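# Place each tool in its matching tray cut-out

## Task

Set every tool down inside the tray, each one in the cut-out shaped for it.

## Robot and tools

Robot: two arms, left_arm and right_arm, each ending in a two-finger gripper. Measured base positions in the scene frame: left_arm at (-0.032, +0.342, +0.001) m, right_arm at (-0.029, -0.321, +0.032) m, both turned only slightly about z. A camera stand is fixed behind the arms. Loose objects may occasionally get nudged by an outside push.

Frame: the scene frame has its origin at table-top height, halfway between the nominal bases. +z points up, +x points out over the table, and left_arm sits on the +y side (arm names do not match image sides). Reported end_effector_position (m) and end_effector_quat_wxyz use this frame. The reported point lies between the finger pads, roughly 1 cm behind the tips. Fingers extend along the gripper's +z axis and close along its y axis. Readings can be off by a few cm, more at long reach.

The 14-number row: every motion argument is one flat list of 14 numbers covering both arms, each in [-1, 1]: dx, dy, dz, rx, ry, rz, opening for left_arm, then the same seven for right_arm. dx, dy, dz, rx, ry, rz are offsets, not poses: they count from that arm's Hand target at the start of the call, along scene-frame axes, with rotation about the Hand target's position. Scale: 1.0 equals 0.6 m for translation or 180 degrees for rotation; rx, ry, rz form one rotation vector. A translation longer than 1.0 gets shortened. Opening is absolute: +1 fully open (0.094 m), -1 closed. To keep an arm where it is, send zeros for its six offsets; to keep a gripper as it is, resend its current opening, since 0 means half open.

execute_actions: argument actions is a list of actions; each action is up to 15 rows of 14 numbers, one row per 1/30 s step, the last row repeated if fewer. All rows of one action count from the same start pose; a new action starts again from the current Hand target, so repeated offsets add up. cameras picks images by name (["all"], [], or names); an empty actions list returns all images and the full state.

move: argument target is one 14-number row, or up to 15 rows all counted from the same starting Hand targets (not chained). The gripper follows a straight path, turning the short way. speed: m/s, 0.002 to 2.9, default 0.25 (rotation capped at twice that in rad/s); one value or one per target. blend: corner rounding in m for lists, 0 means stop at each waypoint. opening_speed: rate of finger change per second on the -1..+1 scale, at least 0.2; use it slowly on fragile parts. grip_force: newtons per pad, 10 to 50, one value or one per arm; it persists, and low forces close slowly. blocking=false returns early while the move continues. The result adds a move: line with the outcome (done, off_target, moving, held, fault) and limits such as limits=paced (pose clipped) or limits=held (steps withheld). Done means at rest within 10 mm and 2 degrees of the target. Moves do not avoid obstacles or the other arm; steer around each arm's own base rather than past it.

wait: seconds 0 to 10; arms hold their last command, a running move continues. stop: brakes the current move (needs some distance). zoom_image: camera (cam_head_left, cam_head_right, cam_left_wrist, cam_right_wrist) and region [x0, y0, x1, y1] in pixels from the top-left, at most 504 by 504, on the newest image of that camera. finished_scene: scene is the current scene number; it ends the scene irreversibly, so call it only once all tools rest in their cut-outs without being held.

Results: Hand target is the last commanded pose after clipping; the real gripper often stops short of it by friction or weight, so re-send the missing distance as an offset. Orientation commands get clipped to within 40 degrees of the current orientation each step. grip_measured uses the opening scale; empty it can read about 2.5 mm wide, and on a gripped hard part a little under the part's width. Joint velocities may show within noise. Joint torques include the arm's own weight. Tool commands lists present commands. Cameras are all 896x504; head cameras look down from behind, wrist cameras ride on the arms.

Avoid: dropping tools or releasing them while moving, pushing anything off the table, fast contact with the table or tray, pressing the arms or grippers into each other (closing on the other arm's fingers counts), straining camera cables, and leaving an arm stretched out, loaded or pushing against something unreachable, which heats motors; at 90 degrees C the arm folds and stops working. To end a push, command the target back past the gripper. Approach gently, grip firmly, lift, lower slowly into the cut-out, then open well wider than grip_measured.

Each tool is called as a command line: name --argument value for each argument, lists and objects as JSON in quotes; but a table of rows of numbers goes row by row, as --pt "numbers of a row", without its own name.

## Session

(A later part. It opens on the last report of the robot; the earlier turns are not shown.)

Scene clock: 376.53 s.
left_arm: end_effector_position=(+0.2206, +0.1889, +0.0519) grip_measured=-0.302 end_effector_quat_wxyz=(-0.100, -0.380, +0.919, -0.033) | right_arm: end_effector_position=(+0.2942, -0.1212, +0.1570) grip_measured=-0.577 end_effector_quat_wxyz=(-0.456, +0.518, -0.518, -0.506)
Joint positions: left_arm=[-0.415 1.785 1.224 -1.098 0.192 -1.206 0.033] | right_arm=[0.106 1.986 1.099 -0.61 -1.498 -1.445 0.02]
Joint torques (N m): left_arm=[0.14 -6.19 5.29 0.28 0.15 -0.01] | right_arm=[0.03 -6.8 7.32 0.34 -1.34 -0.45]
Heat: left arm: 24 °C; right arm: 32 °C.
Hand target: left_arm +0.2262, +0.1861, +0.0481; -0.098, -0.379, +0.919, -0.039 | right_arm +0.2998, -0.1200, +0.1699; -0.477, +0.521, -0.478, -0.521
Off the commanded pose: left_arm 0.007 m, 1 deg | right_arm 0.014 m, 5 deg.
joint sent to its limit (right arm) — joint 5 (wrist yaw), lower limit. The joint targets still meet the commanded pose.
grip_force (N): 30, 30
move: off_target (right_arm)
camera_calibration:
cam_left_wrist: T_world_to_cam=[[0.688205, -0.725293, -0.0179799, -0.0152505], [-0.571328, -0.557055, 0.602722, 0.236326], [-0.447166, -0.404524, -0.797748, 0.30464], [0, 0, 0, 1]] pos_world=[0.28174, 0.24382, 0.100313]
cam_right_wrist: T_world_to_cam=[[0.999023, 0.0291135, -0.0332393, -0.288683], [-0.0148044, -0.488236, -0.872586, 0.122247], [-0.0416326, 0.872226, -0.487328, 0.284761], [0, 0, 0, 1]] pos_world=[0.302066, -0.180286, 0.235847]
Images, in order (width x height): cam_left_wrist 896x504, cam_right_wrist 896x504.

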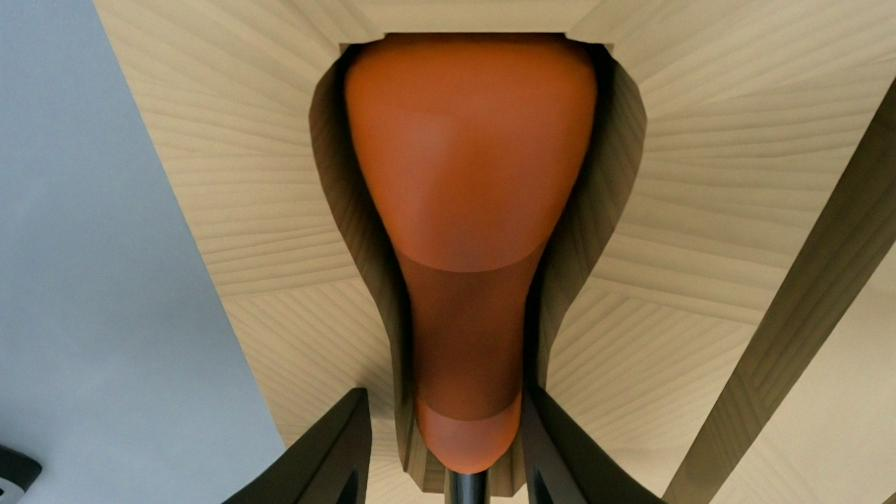

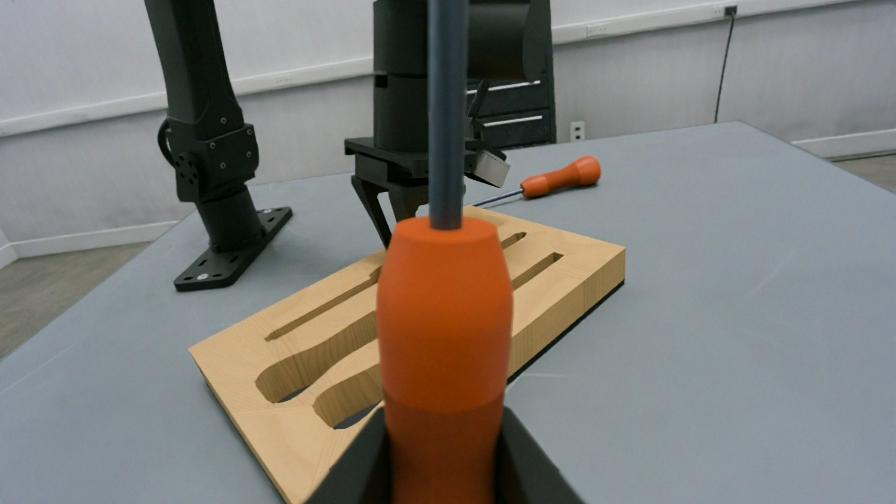

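move --pt "0 0 0.1667 0 0 0 -0.3 -0.0247 0.0667 0.05 -0.482 0.177 -0.2184 -0.65" --pt "0.2518 0.3448 0.1198 0.0349 -0.0586 -0.148 0.3 -0.0247 0.0667 0.05 -0.482 0.177 -0.2184 -0.65" --pt "0.2518 0.3448 0.1198 0.0349 -0.0586 -0.148 0.3 -0.0513 0.27 -0.008 -0.482 0.177 -0.2184 -0.65" --speed 0.25 --cameras '["all"]'

Scene clock: 404.90 s.
left_arm: end_effector_position=(+0.3710, +0.3937, +0.1170) grip_measured=+0.298 end_effector_quat_wxyz=(-0.006, -0.162, +0.987, -0.002) | right_arm: end_effector_position=(+0.2730, +0.0507, +0.1599) grip_measured=-0.577 end_effector_quat_wxyz=(+0.050, -0.385, +0.921, +0.027)
Joint positions: left_arm=[0.143 2.121 1.972 -1.432 0.004 -0.199 0.061] | right_arm=[0.935 2.37 2.428 -1.515 0.001 0.096 0.02]
Joint torques (N m): left_arm=[-0.5 -9.88 7.98 0.12 -0.03 0.01] | right_arm=[-0.55 -10.32 8.39 -0.1 -0.03 0.09]
Heat: left arm: 24 °C; right arm: 33 °C.
Hand target: left_arm +0.3773, +0.3931, +0.1200; +0.001, -0.157, +0.988, +0.000 | right_arm +0.2690, +0.0420, +0.1652; +0.000, -0.380, +0.925, +0.000
Off the commanded pose: left_arm 0.007 m, 1 deg | right_arm 0.011 m, 7 deg.
joint sent to its limit (right arm) — joint 4 (wrist pitch), lower limit. The joint targets are off in orientation, not in position.
grip_force (N): 30, 30
move: off_target (right_arm)
camera_calibration:
cam_left_wrist: T_world_to_cam=[[0.298912, -0.954261, -0.00608352, 0.264163], [-0.859605, -0.272019, 0.432534, 0.41165], [-0.414405, -0.12406, -0.901597, 0.396334], [0, 0, 0, 1]] pos_world=[0.439138, 0.413226, 0.180888]
cam_right_wrist: T_world_to_cam=[[0.721388, -0.692427, 0.0120223, -0.167365], [-0.659606, -0.681697, 0.316558, 0.204141], [-0.210998, -0.236291, -0.948497, 0.311443], [0, 0, 0, 1]] pos_world=[0.321101, 0.0968654, 0.232792]

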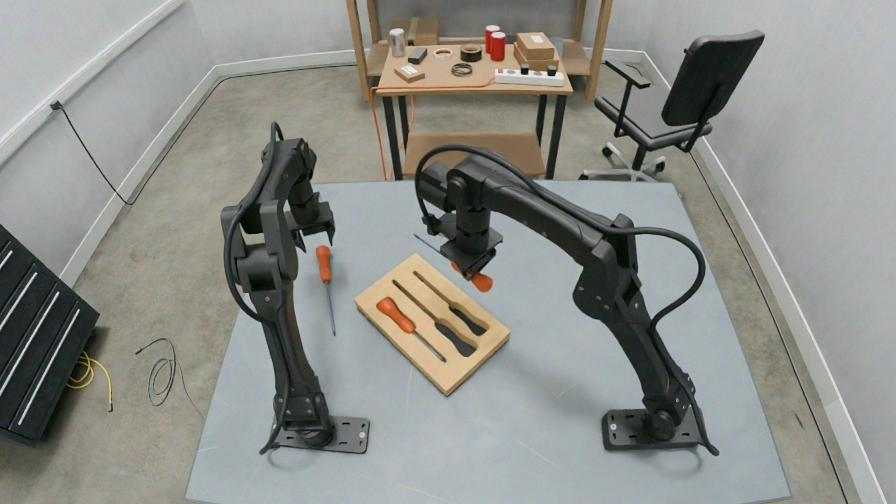

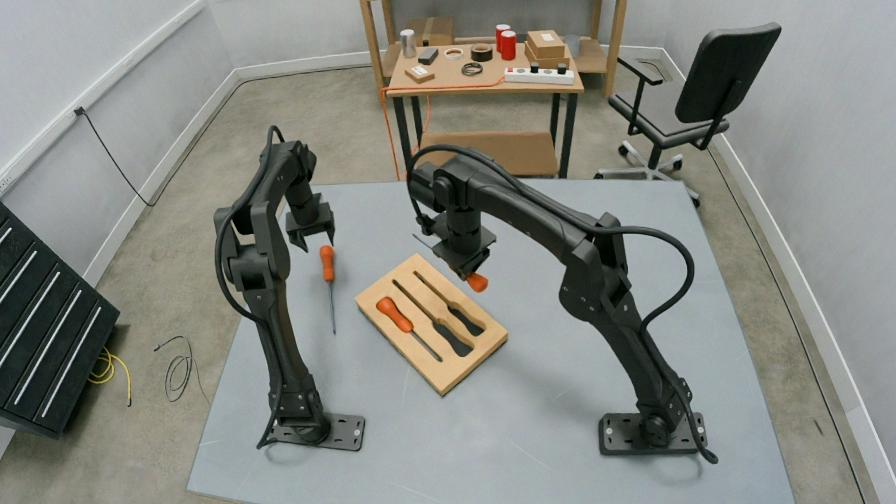

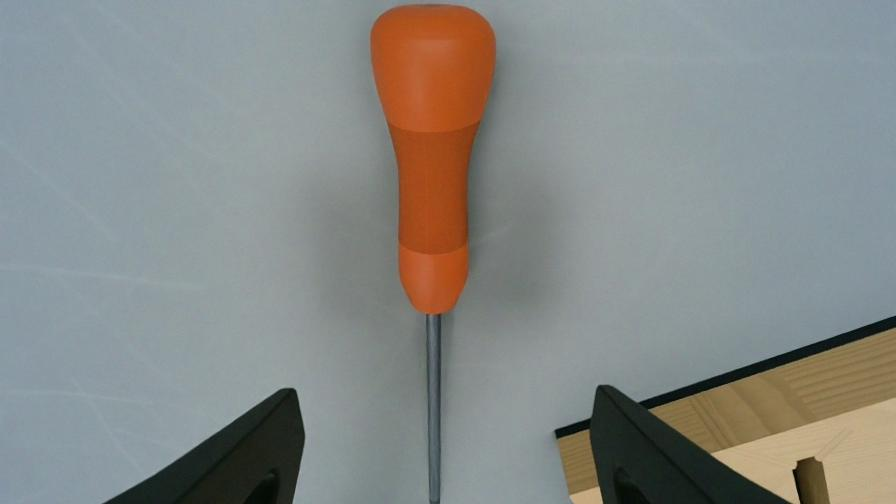

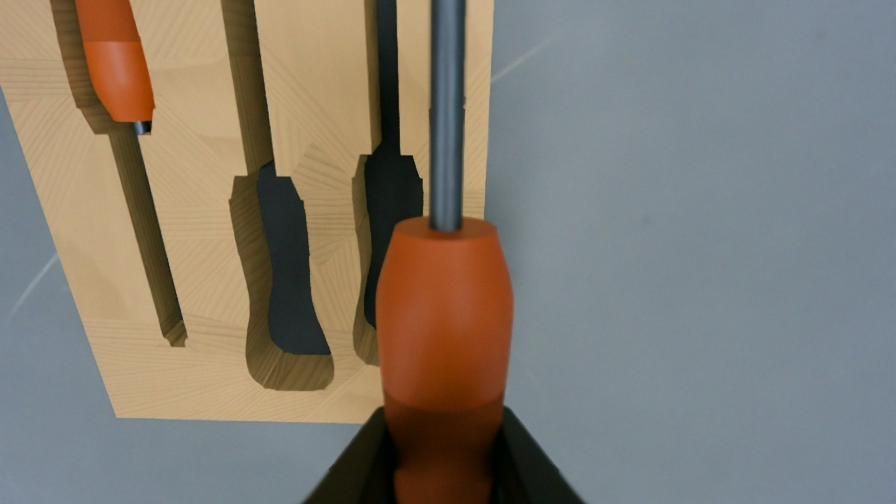

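move --target '[-0.0033,0.0107,-0.13,0,0,-0.0117,0.3, -0.0408,0.0167,-0.097,0,0,0,-0.65]' --speed 0.15 --cameras '["all"]'

Scene clock: 439.77 s.
left_arm: end_effector_position=(+0.3732, +0.3955, +0.0458) grip_measured=+0.298 end_effector_quat_wxyz=(-0.002, -0.138, +0.990, -0.002) | right_arm: end_effector_position=(+0.2478, +0.0560, +0.1141) grip_measured=-0.577 end_effector_quat_wxyz=(+0.012, -0.382, +0.924, +0.007)
Joint positions: left_arm=[0.147 2.137 1.713 -1.15 0.004 -0.146 0.061] | right_arm=[0.984 2.375 2.258 -1.425 0 0.151 0.02]
Joint torques (N m): left_arm=[0.68 -10.5 5.11 0.36 -0.03 0.01] | right_arm=[-0.01 -10.19 5.03 0.29 -0.03 0.09]
Heat: left arm: 26 °C; right arm: 33 °C.
Hand target: left_arm +0.3754, +0.3995, +0.0421; +0.001, -0.139, +0.990, +0.000 | right_arm +0.2446, +0.0520, +0.1070; +0.000, -0.380, +0.925, +0.000
Off the commanded pose: left_arm 0.006 m, 0 deg | right_arm 0.009 m, 2 deg.
grip_force (N): 30, 30
move: done
camera_calibration:
cam_left_wrist: T_world_to_cam=[[0.252457, -0.967598, -0.00442483, 0.287364], [-0.875305, -0.230321, 0.425197, 0.434562], [-0.412439, -0.103471, -0.90509, 0.324489], [0, 0, 0, 1]] pos_world=[0.44166, 0.411717, 0.110188]
cam_right_wrist: T_world_to_cam=[[0.718064, -0.695779, 0.0166049, -0.144353], [-0.643508, -0.654652, 0.396647, 0.190932], [-0.265108, -0.295503, -0.917821, 0.277256], [0, 0, 0, 1]] pos_world=[0.300024, 0.106486, 0.181136]

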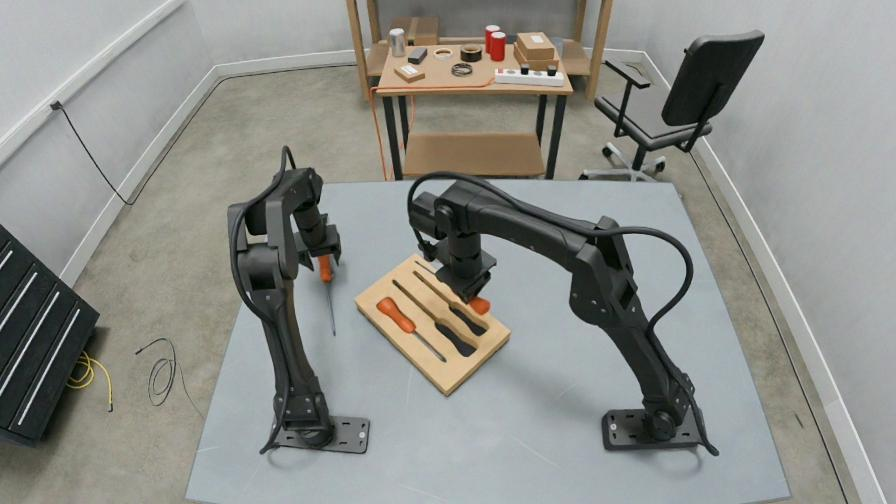

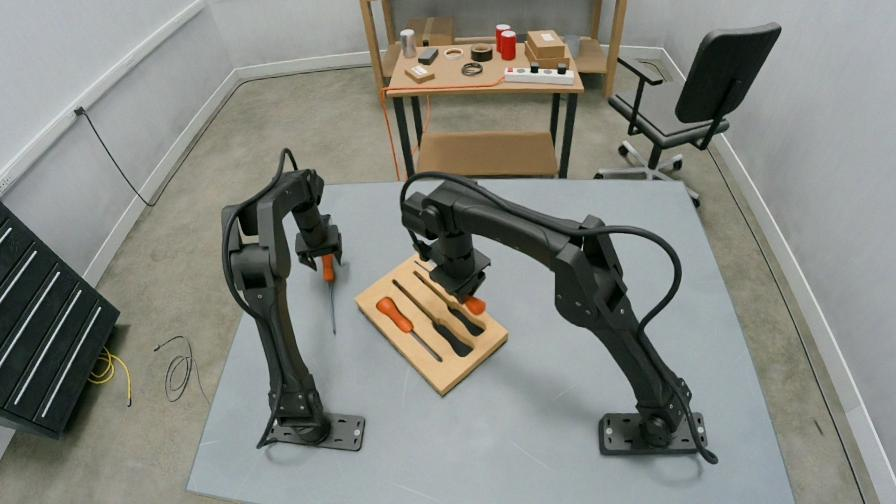

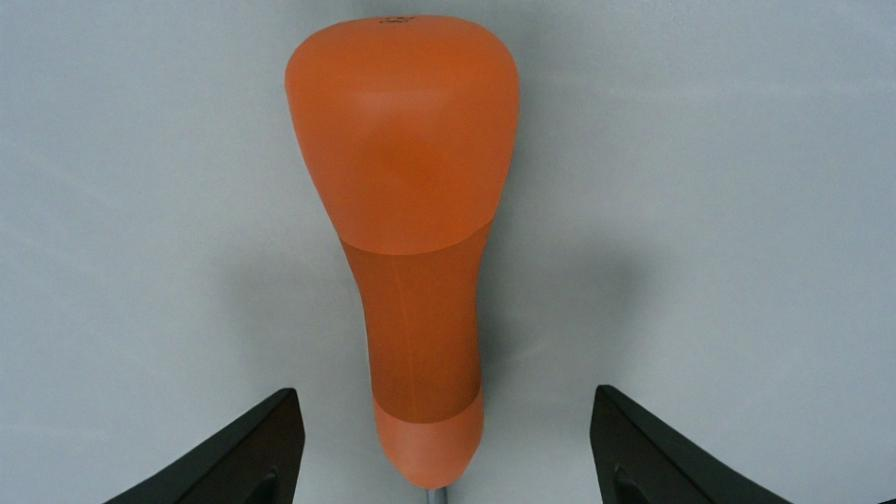

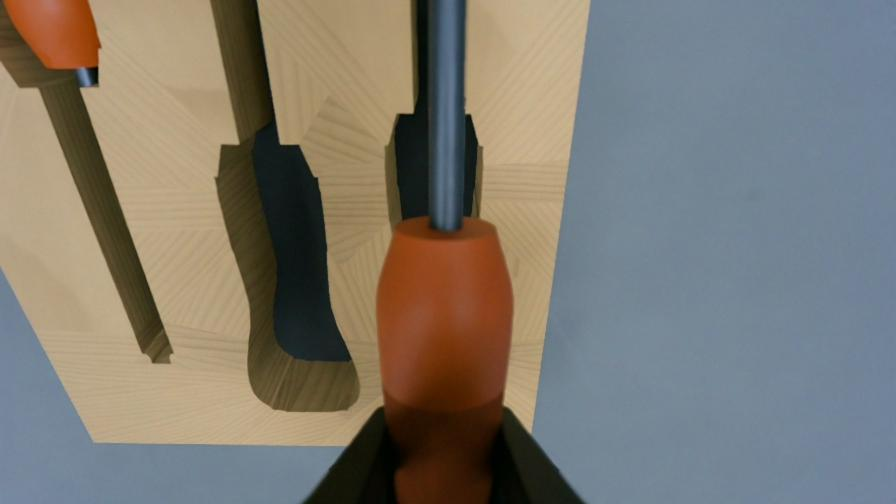

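zoom_image --camera "cam_head_left" --region '[395, 240, 515, 360]'

zoom_image --camera "cam_head_right" --region '[395, 240, 515, 360]'

Scaled by 4.200.

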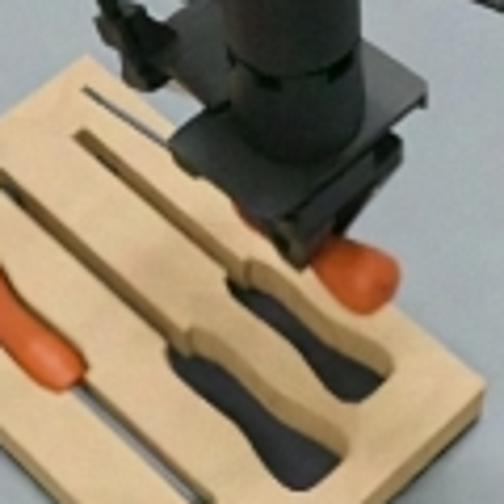

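Scaled by 4.200.

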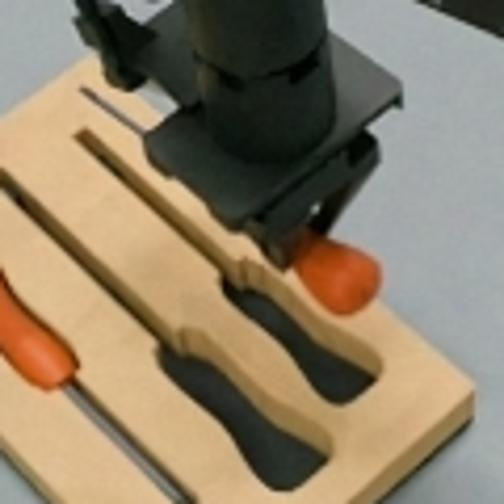

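move --pt "-0.0022 0.0072 -0.011 0 0 0.0039 0.3 -0.0038 0.0038 -0.0467 0.0314 -0.0314 0 -0.65" --pt "-0.0022 0.0072 -0.011 0 0 0.0039 -0.65 -0.0038 0.0038 -0.0467 0.0314 -0.0314 0 -0.65" --speed 0.08 --cameras '["cam_left_wrist","cam_right_wrist","cam_head_left"]'

zoom_image --camera "cam_head_left" --region '[395, 240, 515, 360]'

Scene clock: 498.63 s.
left_arm: end_effector_position=(+0.3734, +0.3997, +0.0413) grip_measured=-0.645 end_effector_quat_wxyz=(+0.002, -0.143, +0.990, -0.002) | right_arm: end_effector_position=(+0.2448, +0.0550, +0.0639) grip_measured=-0.577 end_effector_quat_wxyz=(+0.052, -0.379, +0.924, +0.023)
Joint positions: left_arm=[0.157 2.137 1.695 -1.125 0.005 -0.146 0.017] | right_arm=[0.994 2.26 1.855 -1.053 0.015 0.166 0.02]
Joint torques (N m): left_arm=[0.7 -10.21 4.78 0.36 -0.04 0] | right_arm=[0.55 -13.53 4.98 0.47 0.07 0.08]
Heat: left arm: 26 °C; right arm: 31 °C.
Hand target: left_arm +0.3740, +0.4037, +0.0355; +0.001, -0.145, +0.989, +0.000 | right_arm +0.2424, +0.0542, +0.0789; +0.064, -0.379, +0.923, +0.027
Off the commanded pose: left_arm 0.007 m, 0 deg | right_arm 0.015 m, 1 deg.
grip_force (N): 30, 30
move: off_target (right_arm)
camera_calibration:
cam_left_wrist: T_world_to_cam=[[0.262476, -0.964934, -0.00283503, 0.286363], [-0.875779, -0.239456, 0.419133, 0.441819], [-0.405114, -0.107529, -0.907921, 0.319916], [0, 0, 0, 1]] pos_world=[0.441375, 0.416518, 0.106089]
cam_right_wrist: T_world_to_cam=[[0.712758, -0.701155, 0.0188928, -0.140639], [-0.66952, -0.672075, 0.31632, 0.220704], [-0.209092, -0.238109, -0.948465, 0.215146], [0, 0, 0, 1]] pos_world=[0.292992, 0.100948, 0.136903]
Images, in order (width x height): cam_head_left 896x504, cam_left_wrist 896x504, cam_right_wrist 896x504.

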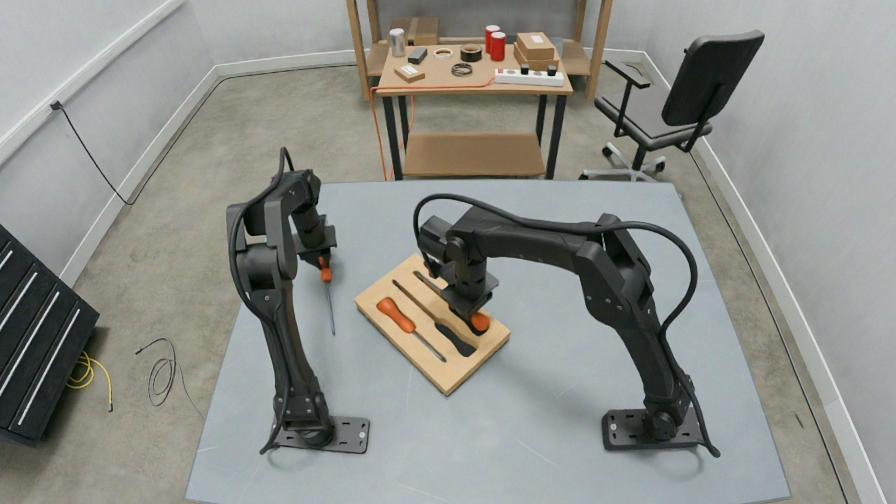

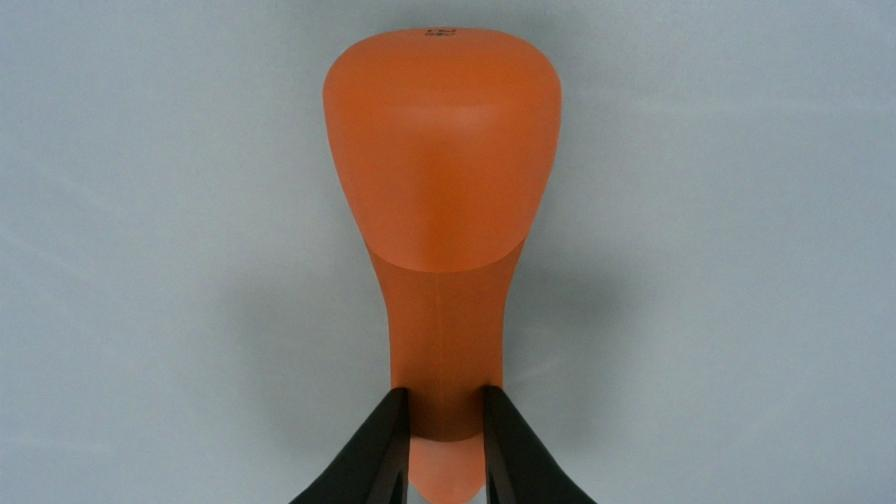

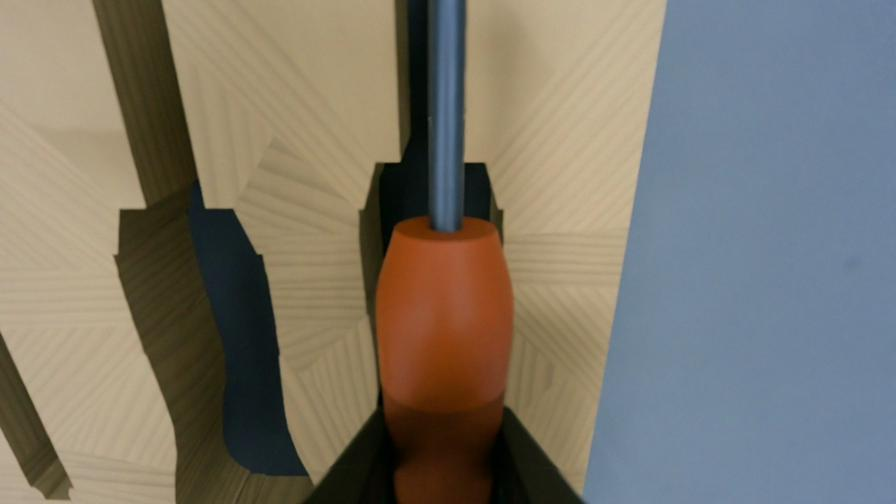

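Scaled by 4.200.

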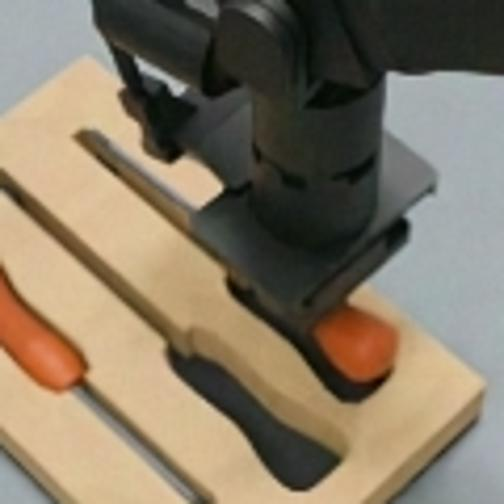

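zoom_image --camera "cam_head_left" --region '[405, 260, 450, 300]'

zoom_image --camera "cam_head_left" --region '[445, 295, 500, 345]'

Scaled by 11.200.

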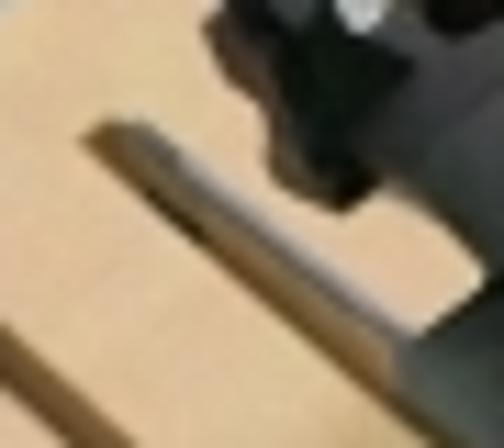

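Scaled by 9.164.

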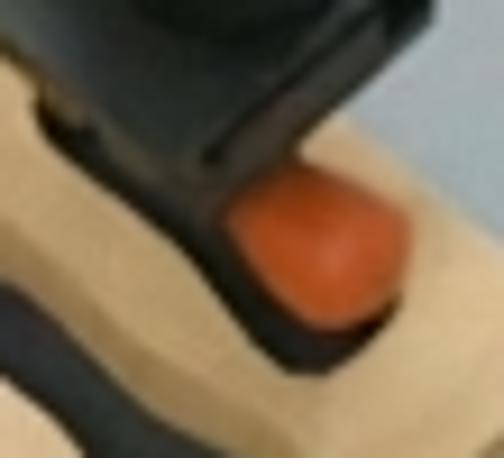

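move --pt "0 0 0 0 0 0 0.0 -0.0003 0.0063 -0.0107 0 0 0 -0.65" --pt "0 0 -0.0183 0 0 0 0.0 -0.0003 0.0063 -0.0107 0 0 0 -0.65" --speed 0.08 --cameras '["cam_left_wrist","cam_right_wrist","cam_head_left"]'

Scene clock: 517.53 s.
left_arm: end_effector_position=(+0.3735, +0.3997, +0.0313) grip_measured=-0.002 end_effector_quat_wxyz=(+0.003, -0.143, +0.990, -0.002) | right_arm: end_effector_position=(+0.2449, +0.0591, +0.0643) grip_measured=-0.577 end_effector_quat_wxyz=(+0.058, -0.379, +0.923, +0.027)
Joint positions: left_arm=[0.157 2.144 1.666 -1.086 0.005 -0.146 0.047] | right_arm=[0.999 2.26 1.855 -1.039 0.016 0.171 0.02]
Joint torques (N m): left_arm=[0.7 -9.96 4.78 0.39 -0.04 0] | right_arm=[0.55 -12.29 5.16 0.49 0.07 0.08]
Motor temperatures (°C): left_arm=[21 26 24 20 20 23 23] | right_arm=[21 36 31 23 21 22 22]
Heat: left arm: 26 °C; right arm: 36 °C.
Hand target: left_arm +0.3741, +0.4037, +0.0245; +0.001, -0.145, +0.989, +0.000 | right_arm +0.2422, +0.0580, +0.0725; +0.064, -0.379, +0.923, +0.027
Off the commanded pose: left_arm 0.008 m, 0 deg | right_arm 0.009 m, 1 deg.
grip_force (N): 30, 30
move: done
camera_calibration:
cam_left_wrist: T_world_to_cam=[[0.262036, -0.965055, -0.00258153, 0.286582], [-0.876657, -0.23915, 0.417467, 0.446259], [-0.403496, -0.107128, -0.908688, 0.31017], [0, 0, 0, 1]] pos_world=[0.441274, 0.416518, 0.0962891]
cam_right_wrist: T_world_to_cam=[[0.71315, -0.700805, 0.016986, -0.137811], [-0.671545, -0.676021, 0.303353, 0.225031], [-0.201108, -0.227743, -0.952727, 0.214262], [0, 0, 0, 1]] pos_world=[0.292488, 0.104344, 0.13821]
Images, in order (width x height): cam_head_left 896x504, cam_left_wrist 896x504, cam_right_wrist 896x504.

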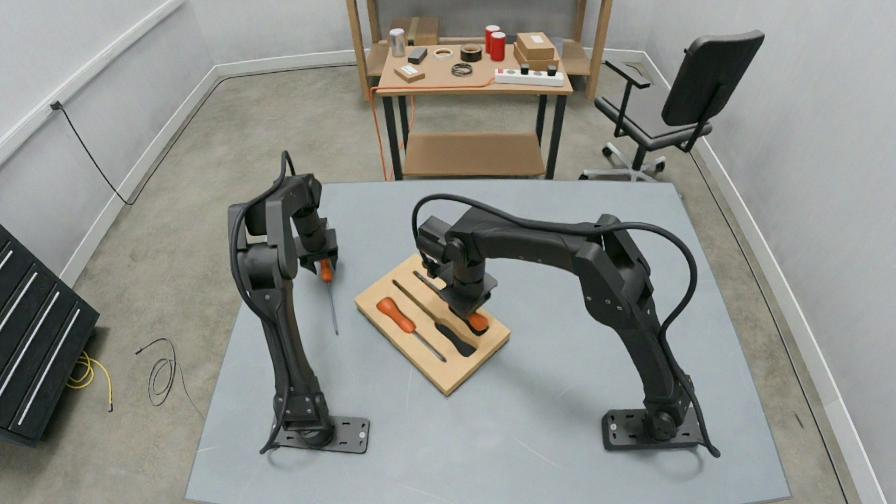

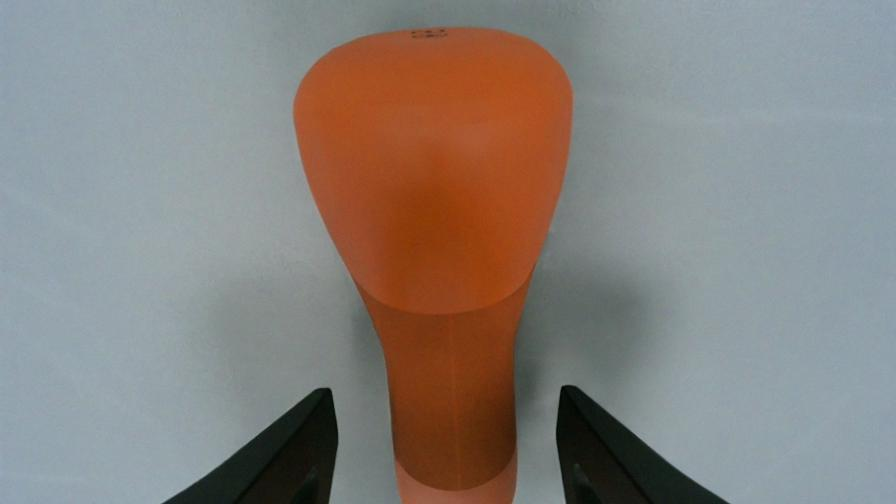

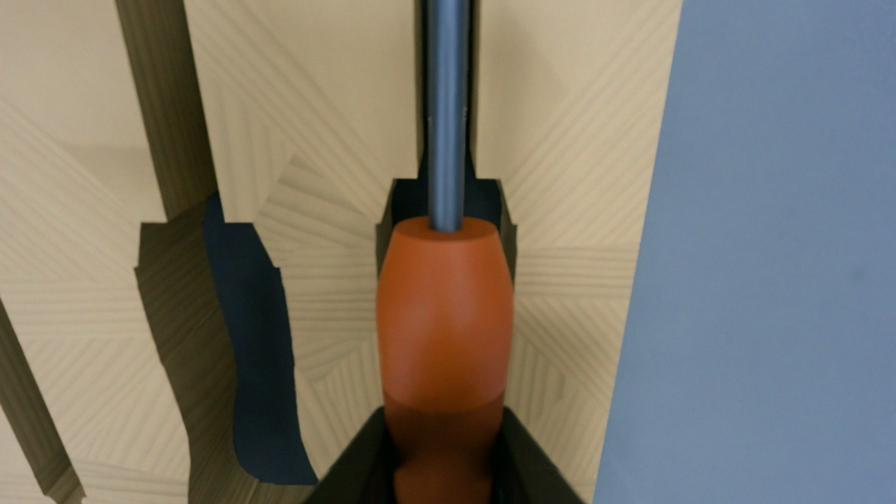

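move --pt "0 0 0 0 0 0 -0.65 0 0 -0.0242 0 0 0 -0.65" --pt "0 0 0.22 0 0 0 -0.65 0 0 -0.0242 0 0 0 -0.65" --speed 0.08 --cameras '["cam_left_wrist","cam_right_wrist","cam_head_left"]'

zoom_image --camera "cam_head_left" --region '[405, 260, 515, 350]'

Scene clock: 525.83 s.
left_arm: end_effector_position=(+0.3716, +0.3994, +0.1429) grip_measured=-0.463 end_effector_quat_wxyz=(-0.005, -0.143, +0.990, -0.002) | right_arm: end_effector_position=(+0.2456, +0.0602, +0.0552) grip_measured=-0.577 end_effector_quat_wxyz=(+0.063, -0.379, +0.923, +0.030)
Joint positions: left_arm=[0.157 2.144 2.112 -1.547 0.005 -0.146 0.025] | right_arm=[0.999 2.26 1.817 -0.988 0.016 0.171 0.02]
Joint torques (N m): left_arm=[0.69 -12.79 7.64 0.11 -0.04 0] | right_arm=[0.54 -11.41 5.03 0.53 0.08 0.08]
Heat: left arm: 26 °C; right arm: 36 °C.
Hand target: left_arm +0.3741, +0.4037, +0.1565; +0.001, -0.145, +0.989, +0.000 | right_arm +0.2422, +0.0581, +0.0580; +0.064, -0.379, +0.923, +0.027
Off the commanded pose: left_arm 0.014 m, 1 deg | right_arm 0.005 m, 0 deg.
joint sent to its limit (left arm) — joint 4 (wrist pitch), lower limit. The joint targets still meet the commanded pose.
grip_force (N): 30, 30
move: off_target (left_arm)
camera_calibration:
cam_left_wrist: T_world_to_cam=[[0.261951, -0.965071, -0.00447181, 0.287371], [-0.870465, -0.238267, 0.43072, 0.393372], [-0.416741, -0.108935, -0.902474, 0.415455], [0, 0, 0, 1]] pos_world=[0.440276, 0.416319, 0.20679]
cam_right_wrist: T_world_to_cam=[[0.712968, -0.701035, 0.0150518, -0.137275], [-0.67373, -0.678933, 0.291783, 0.230326], [-0.194331, -0.218173, -0.956366, 0.203954], [0, 0, 0, 1]] pos_world=[0.292684, 0.104638, 0.129916]
Images, in order (width x height): cam_head_left 896x504, cam_left_wrist 896x504, cam_right_wrist 896x504.

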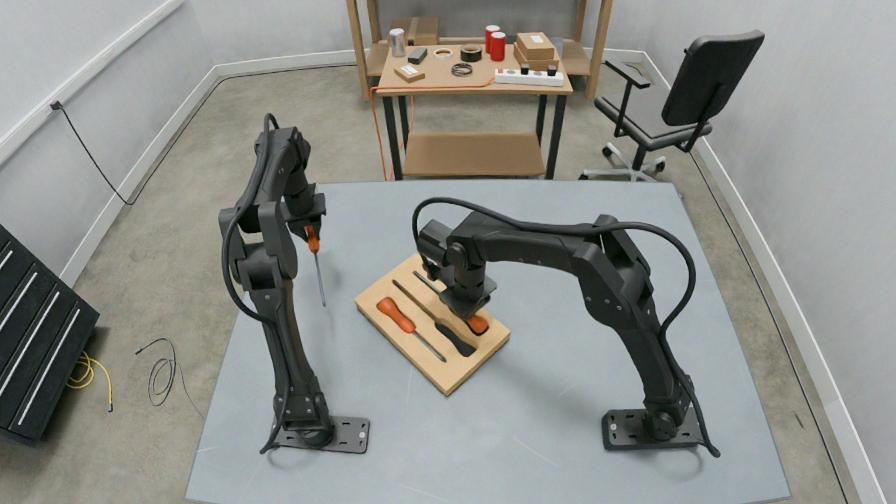

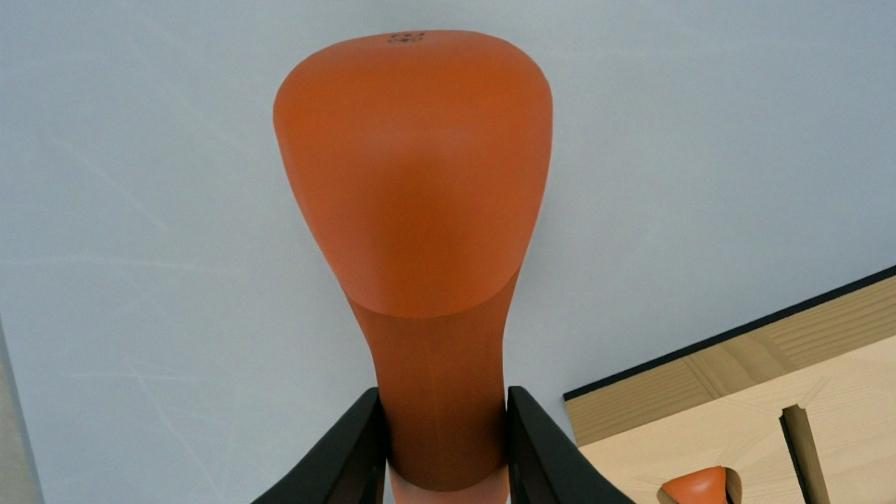

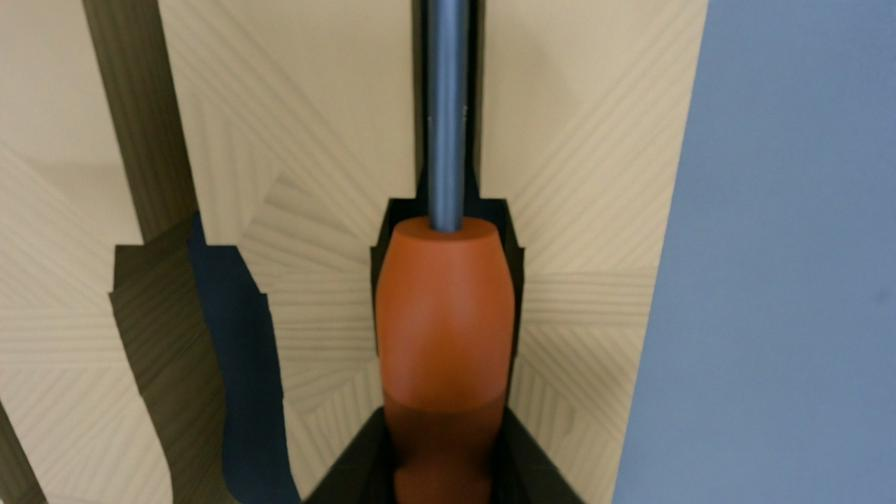

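Scaled by 4.582.

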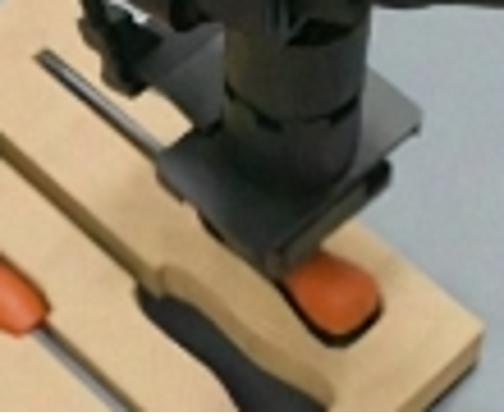

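move --pt "-0.2568 -0.2562 0.0225 0 0 -0.8517 -0.65 0 0 -0.0183 0 0 0 -0.65" --pt "-0.2568 -0.2562 0.0225 0 0 -0.8517 -0.65 0 0 -0.012 0 0 0 -0.35" --speed 0.3 --opening_speed 0.25 --cameras '["all"]'

Scene clock: 539.53 s.
left_arm: end_effector_position=(+0.2264, +0.2492, +0.1615) grip_measured=-0.463 end_effector_quat_wxyz=(-0.007, +0.927, +0.375, -0.008) | right_arm: end_effector_position=(+0.2441, +0.0624, +0.0508) grip_measured=-0.352 end_effector_quat_wxyz=(+0.066, -0.381, +0.922, +0.033)
Joint positions: left_arm=[-0.332 1.606 1.479 -1.464 0.001 2.024 0.025] | right_arm=[1.004 2.26 1.798 -0.961 0.015 0.172 0.03]
Joint torques (N m): left_arm=[-0.44 -9.95 4.86 0.04 0.01 0.05] | right_arm=[0.1 -10.93 5.07 0.52 0.08 0.07]
Heat: left arm: 27 °C; right arm: 36 °C.
Hand target: left_arm +0.2200, +0.2500, +0.1700; +0.000, +0.929, +0.370, -0.001 | right_arm +0.2421, +0.0581, +0.0508; +0.064, -0.379, +0.923, +0.027
Off the commanded pose: left_arm 0.011 m, 1 deg | right_arm 0.005 m, 1 deg.
grip_force (N): 30, 30
move: off_target (left_arm)
camera_calibration:
cam_left_wrist: T_world_to_cam=[[-0.680002, 0.733142, 0.0100112, -0.0317316], [0.670525, 0.616283, 0.413027, -0.335751], [0.296638, 0.287572, -0.910664, 0.0965403], [0, 0, 0, 1]] pos_world=[0.174914, 0.202419, 0.226908]
cam_right_wrist: T_world_to_cam=[[0.715963, -0.698018, 0.0129078, -0.135378], [-0.67188, -0.683894, 0.284369, 0.232333], [-0.189668, -0.212271, -0.958628, 0.198553], [0, 0, 0, 1]] pos_world=[0.290685, 0.106542, 0.126018]

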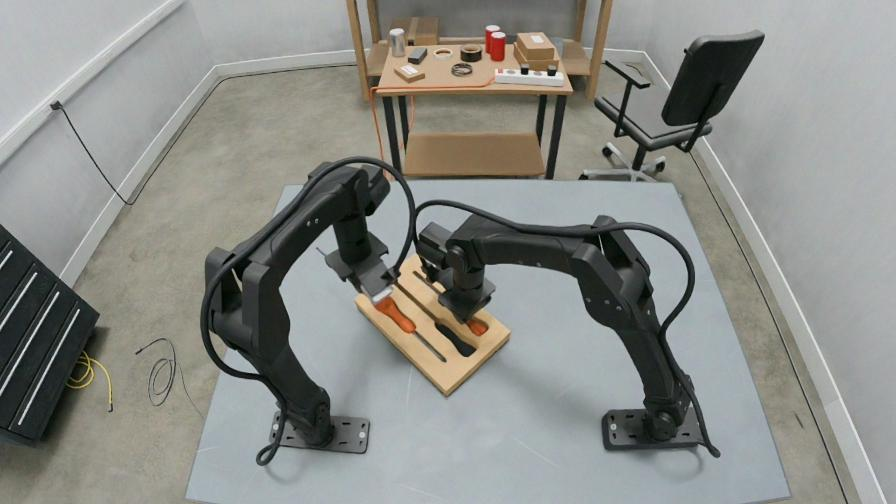

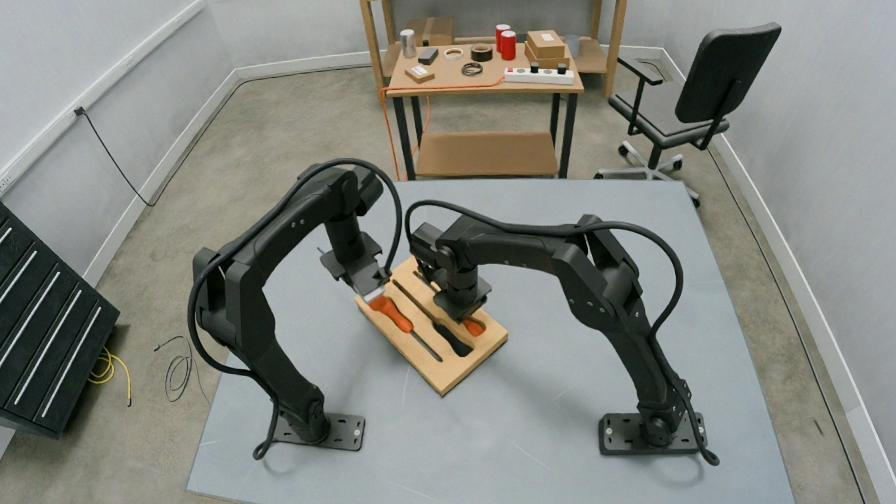

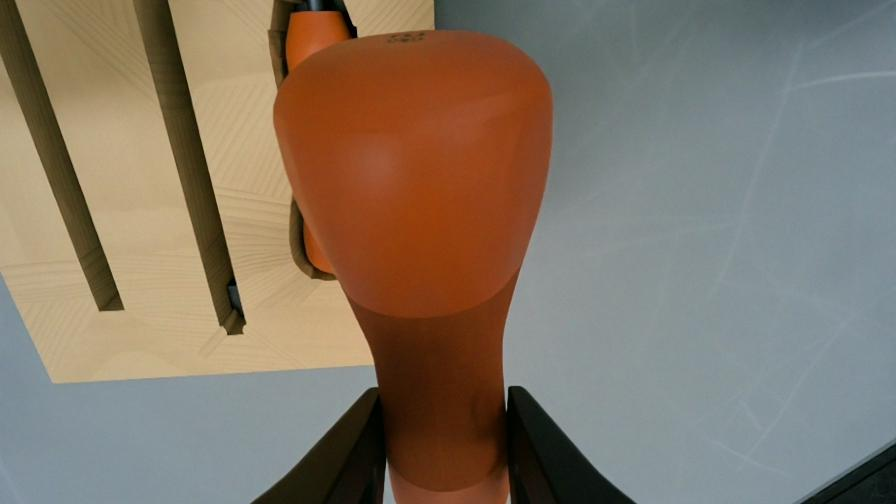

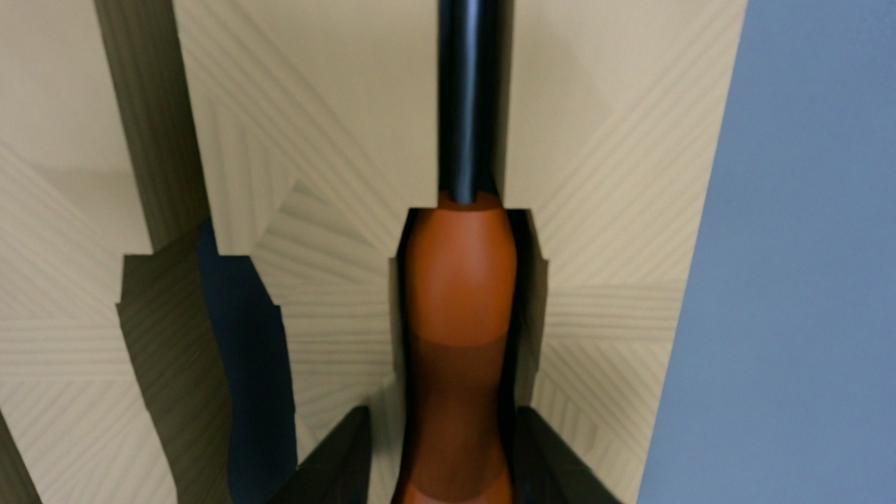

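move --pt "0 0 0 0 0 0 -0.65 0 0 0.233 0 0 0 -0.35" --pt "0 0 0 0 0 0 -0.65 0.0962 -0.2968 0.1987 0.4394 -0.1618 0.2287 -0.35" --pt "-0.0462 -0.2837 -0.1167 0 0 0 -0.65 0.0962 -0.2968 0.1987 0.4394 -0.1618 0.2287 -0.35" --speed 0.3 --cameras '["all"]'

zoom_image --camera "cam_right_wrist" --region '[170, 170, 640, 440]'

zoom_image --camera "cam_head_left" --region '[385, 250, 495, 370]'

Scene clock: 556.73 s.
left_arm: end_effector_position=(+0.1854, +0.0865, +0.0927) grip_measured=-0.463 end_effector_quat_wxyz=(-0.014, +0.930, +0.367, -0.006) | right_arm: end_effector_position=(+0.2969, -0.1200, +0.1604) grip_measured=-0.352 end_effector_quat_wxyz=(-0.471, +0.508, -0.514, -0.506)
Joint positions: left_arm=[-0.852 1.851 1.49 -1.241 0.001 1.523 0.025] | right_arm=[0.108 1.913 0.917 0.024 -1.518 -0.93 0.03]
Joint torques (N m): left_arm=[0.27 -8.36 7.99 0.15 0.02 -0.05] | right_arm=[-0.13 -6.74 7.3 0.83 -0.98 -0.29]
Heat: left arm: 27 °C; right arm: 35 °C.
Hand target: left_arm +0.1922, +0.0798, +0.1000; +0.000, +0.929, +0.370, -0.001 | right_arm +0.2998, -0.1200, +0.1701; +0.478, -0.521, +0.478, +0.521
Off the commanded pose: left_arm 0.012 m, 2 deg | right_arm 0.010 m, 5 deg.
joint sent to its limit (right arm) — joint 5 (wrist yaw), lower limit. The joint targets still meet the commanded pose.
grip_force (N): 30, 30
move: off_target (left_arm, right_arm)
camera_calibration:
cam_left_wrist: T_world_to_cam=[[-0.666065, 0.745543, 0.0228651, 0.0555246], [0.682638, 0.596939, 0.421508, -0.18103], [0.300603, 0.296361, -0.906536, 0.0908888], [0, 0, 0, 1]] pos_world=[0.13324, 0.0397322, 0.15743]
cam_right_wrist: T_world_to_cam=[[0.999696, 0.00850165, -0.0231625, -0.295616], [-0.0166181, -0.461901, -0.886776, 0.131744], [-0.0182378, 0.886891, -0.461619, 0.276142], [0, 0, 0, 1]] pos_world=[0.302752, -0.181541, 0.237453]

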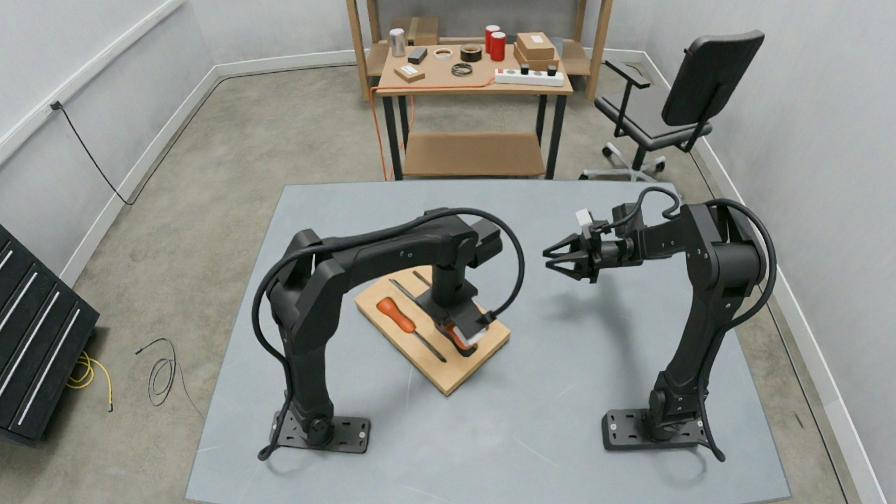

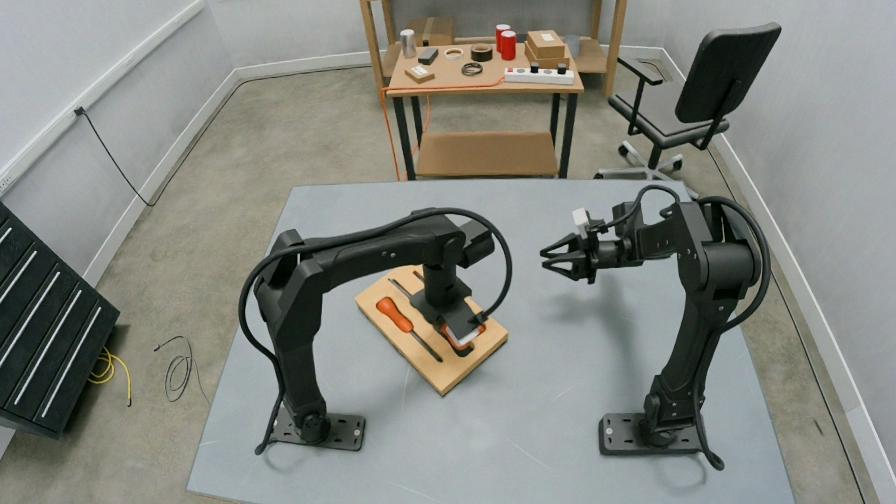

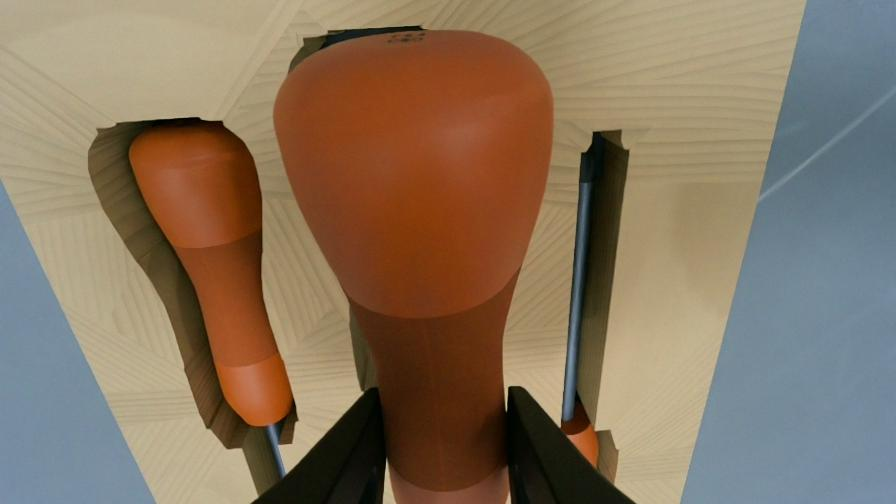

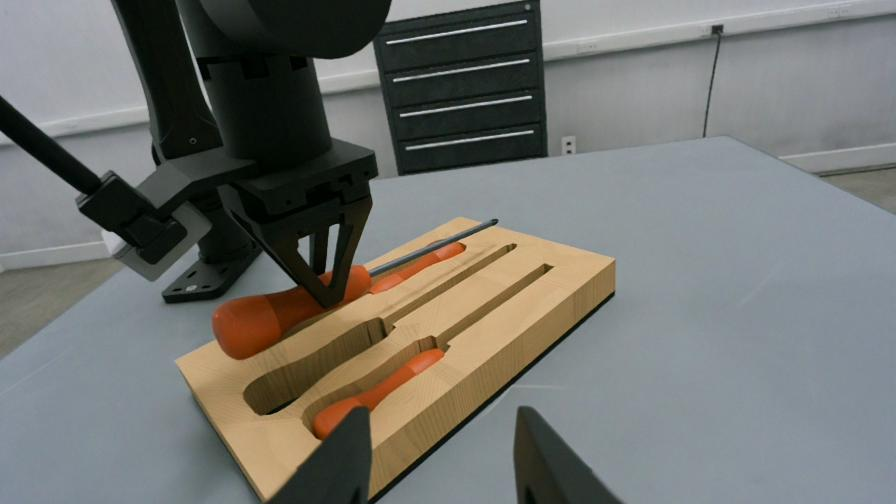

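Scaled by 1.072.

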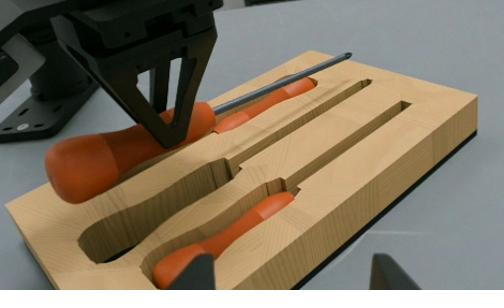

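Scaled by 4.200.

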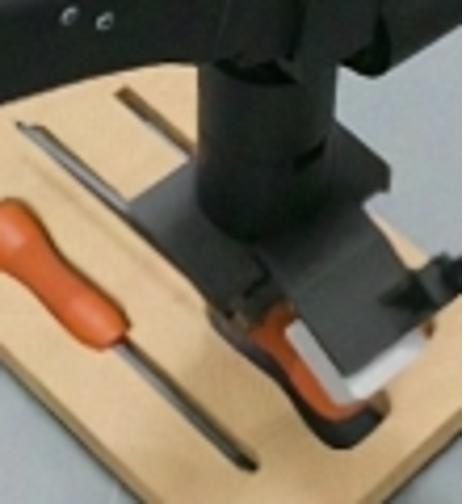

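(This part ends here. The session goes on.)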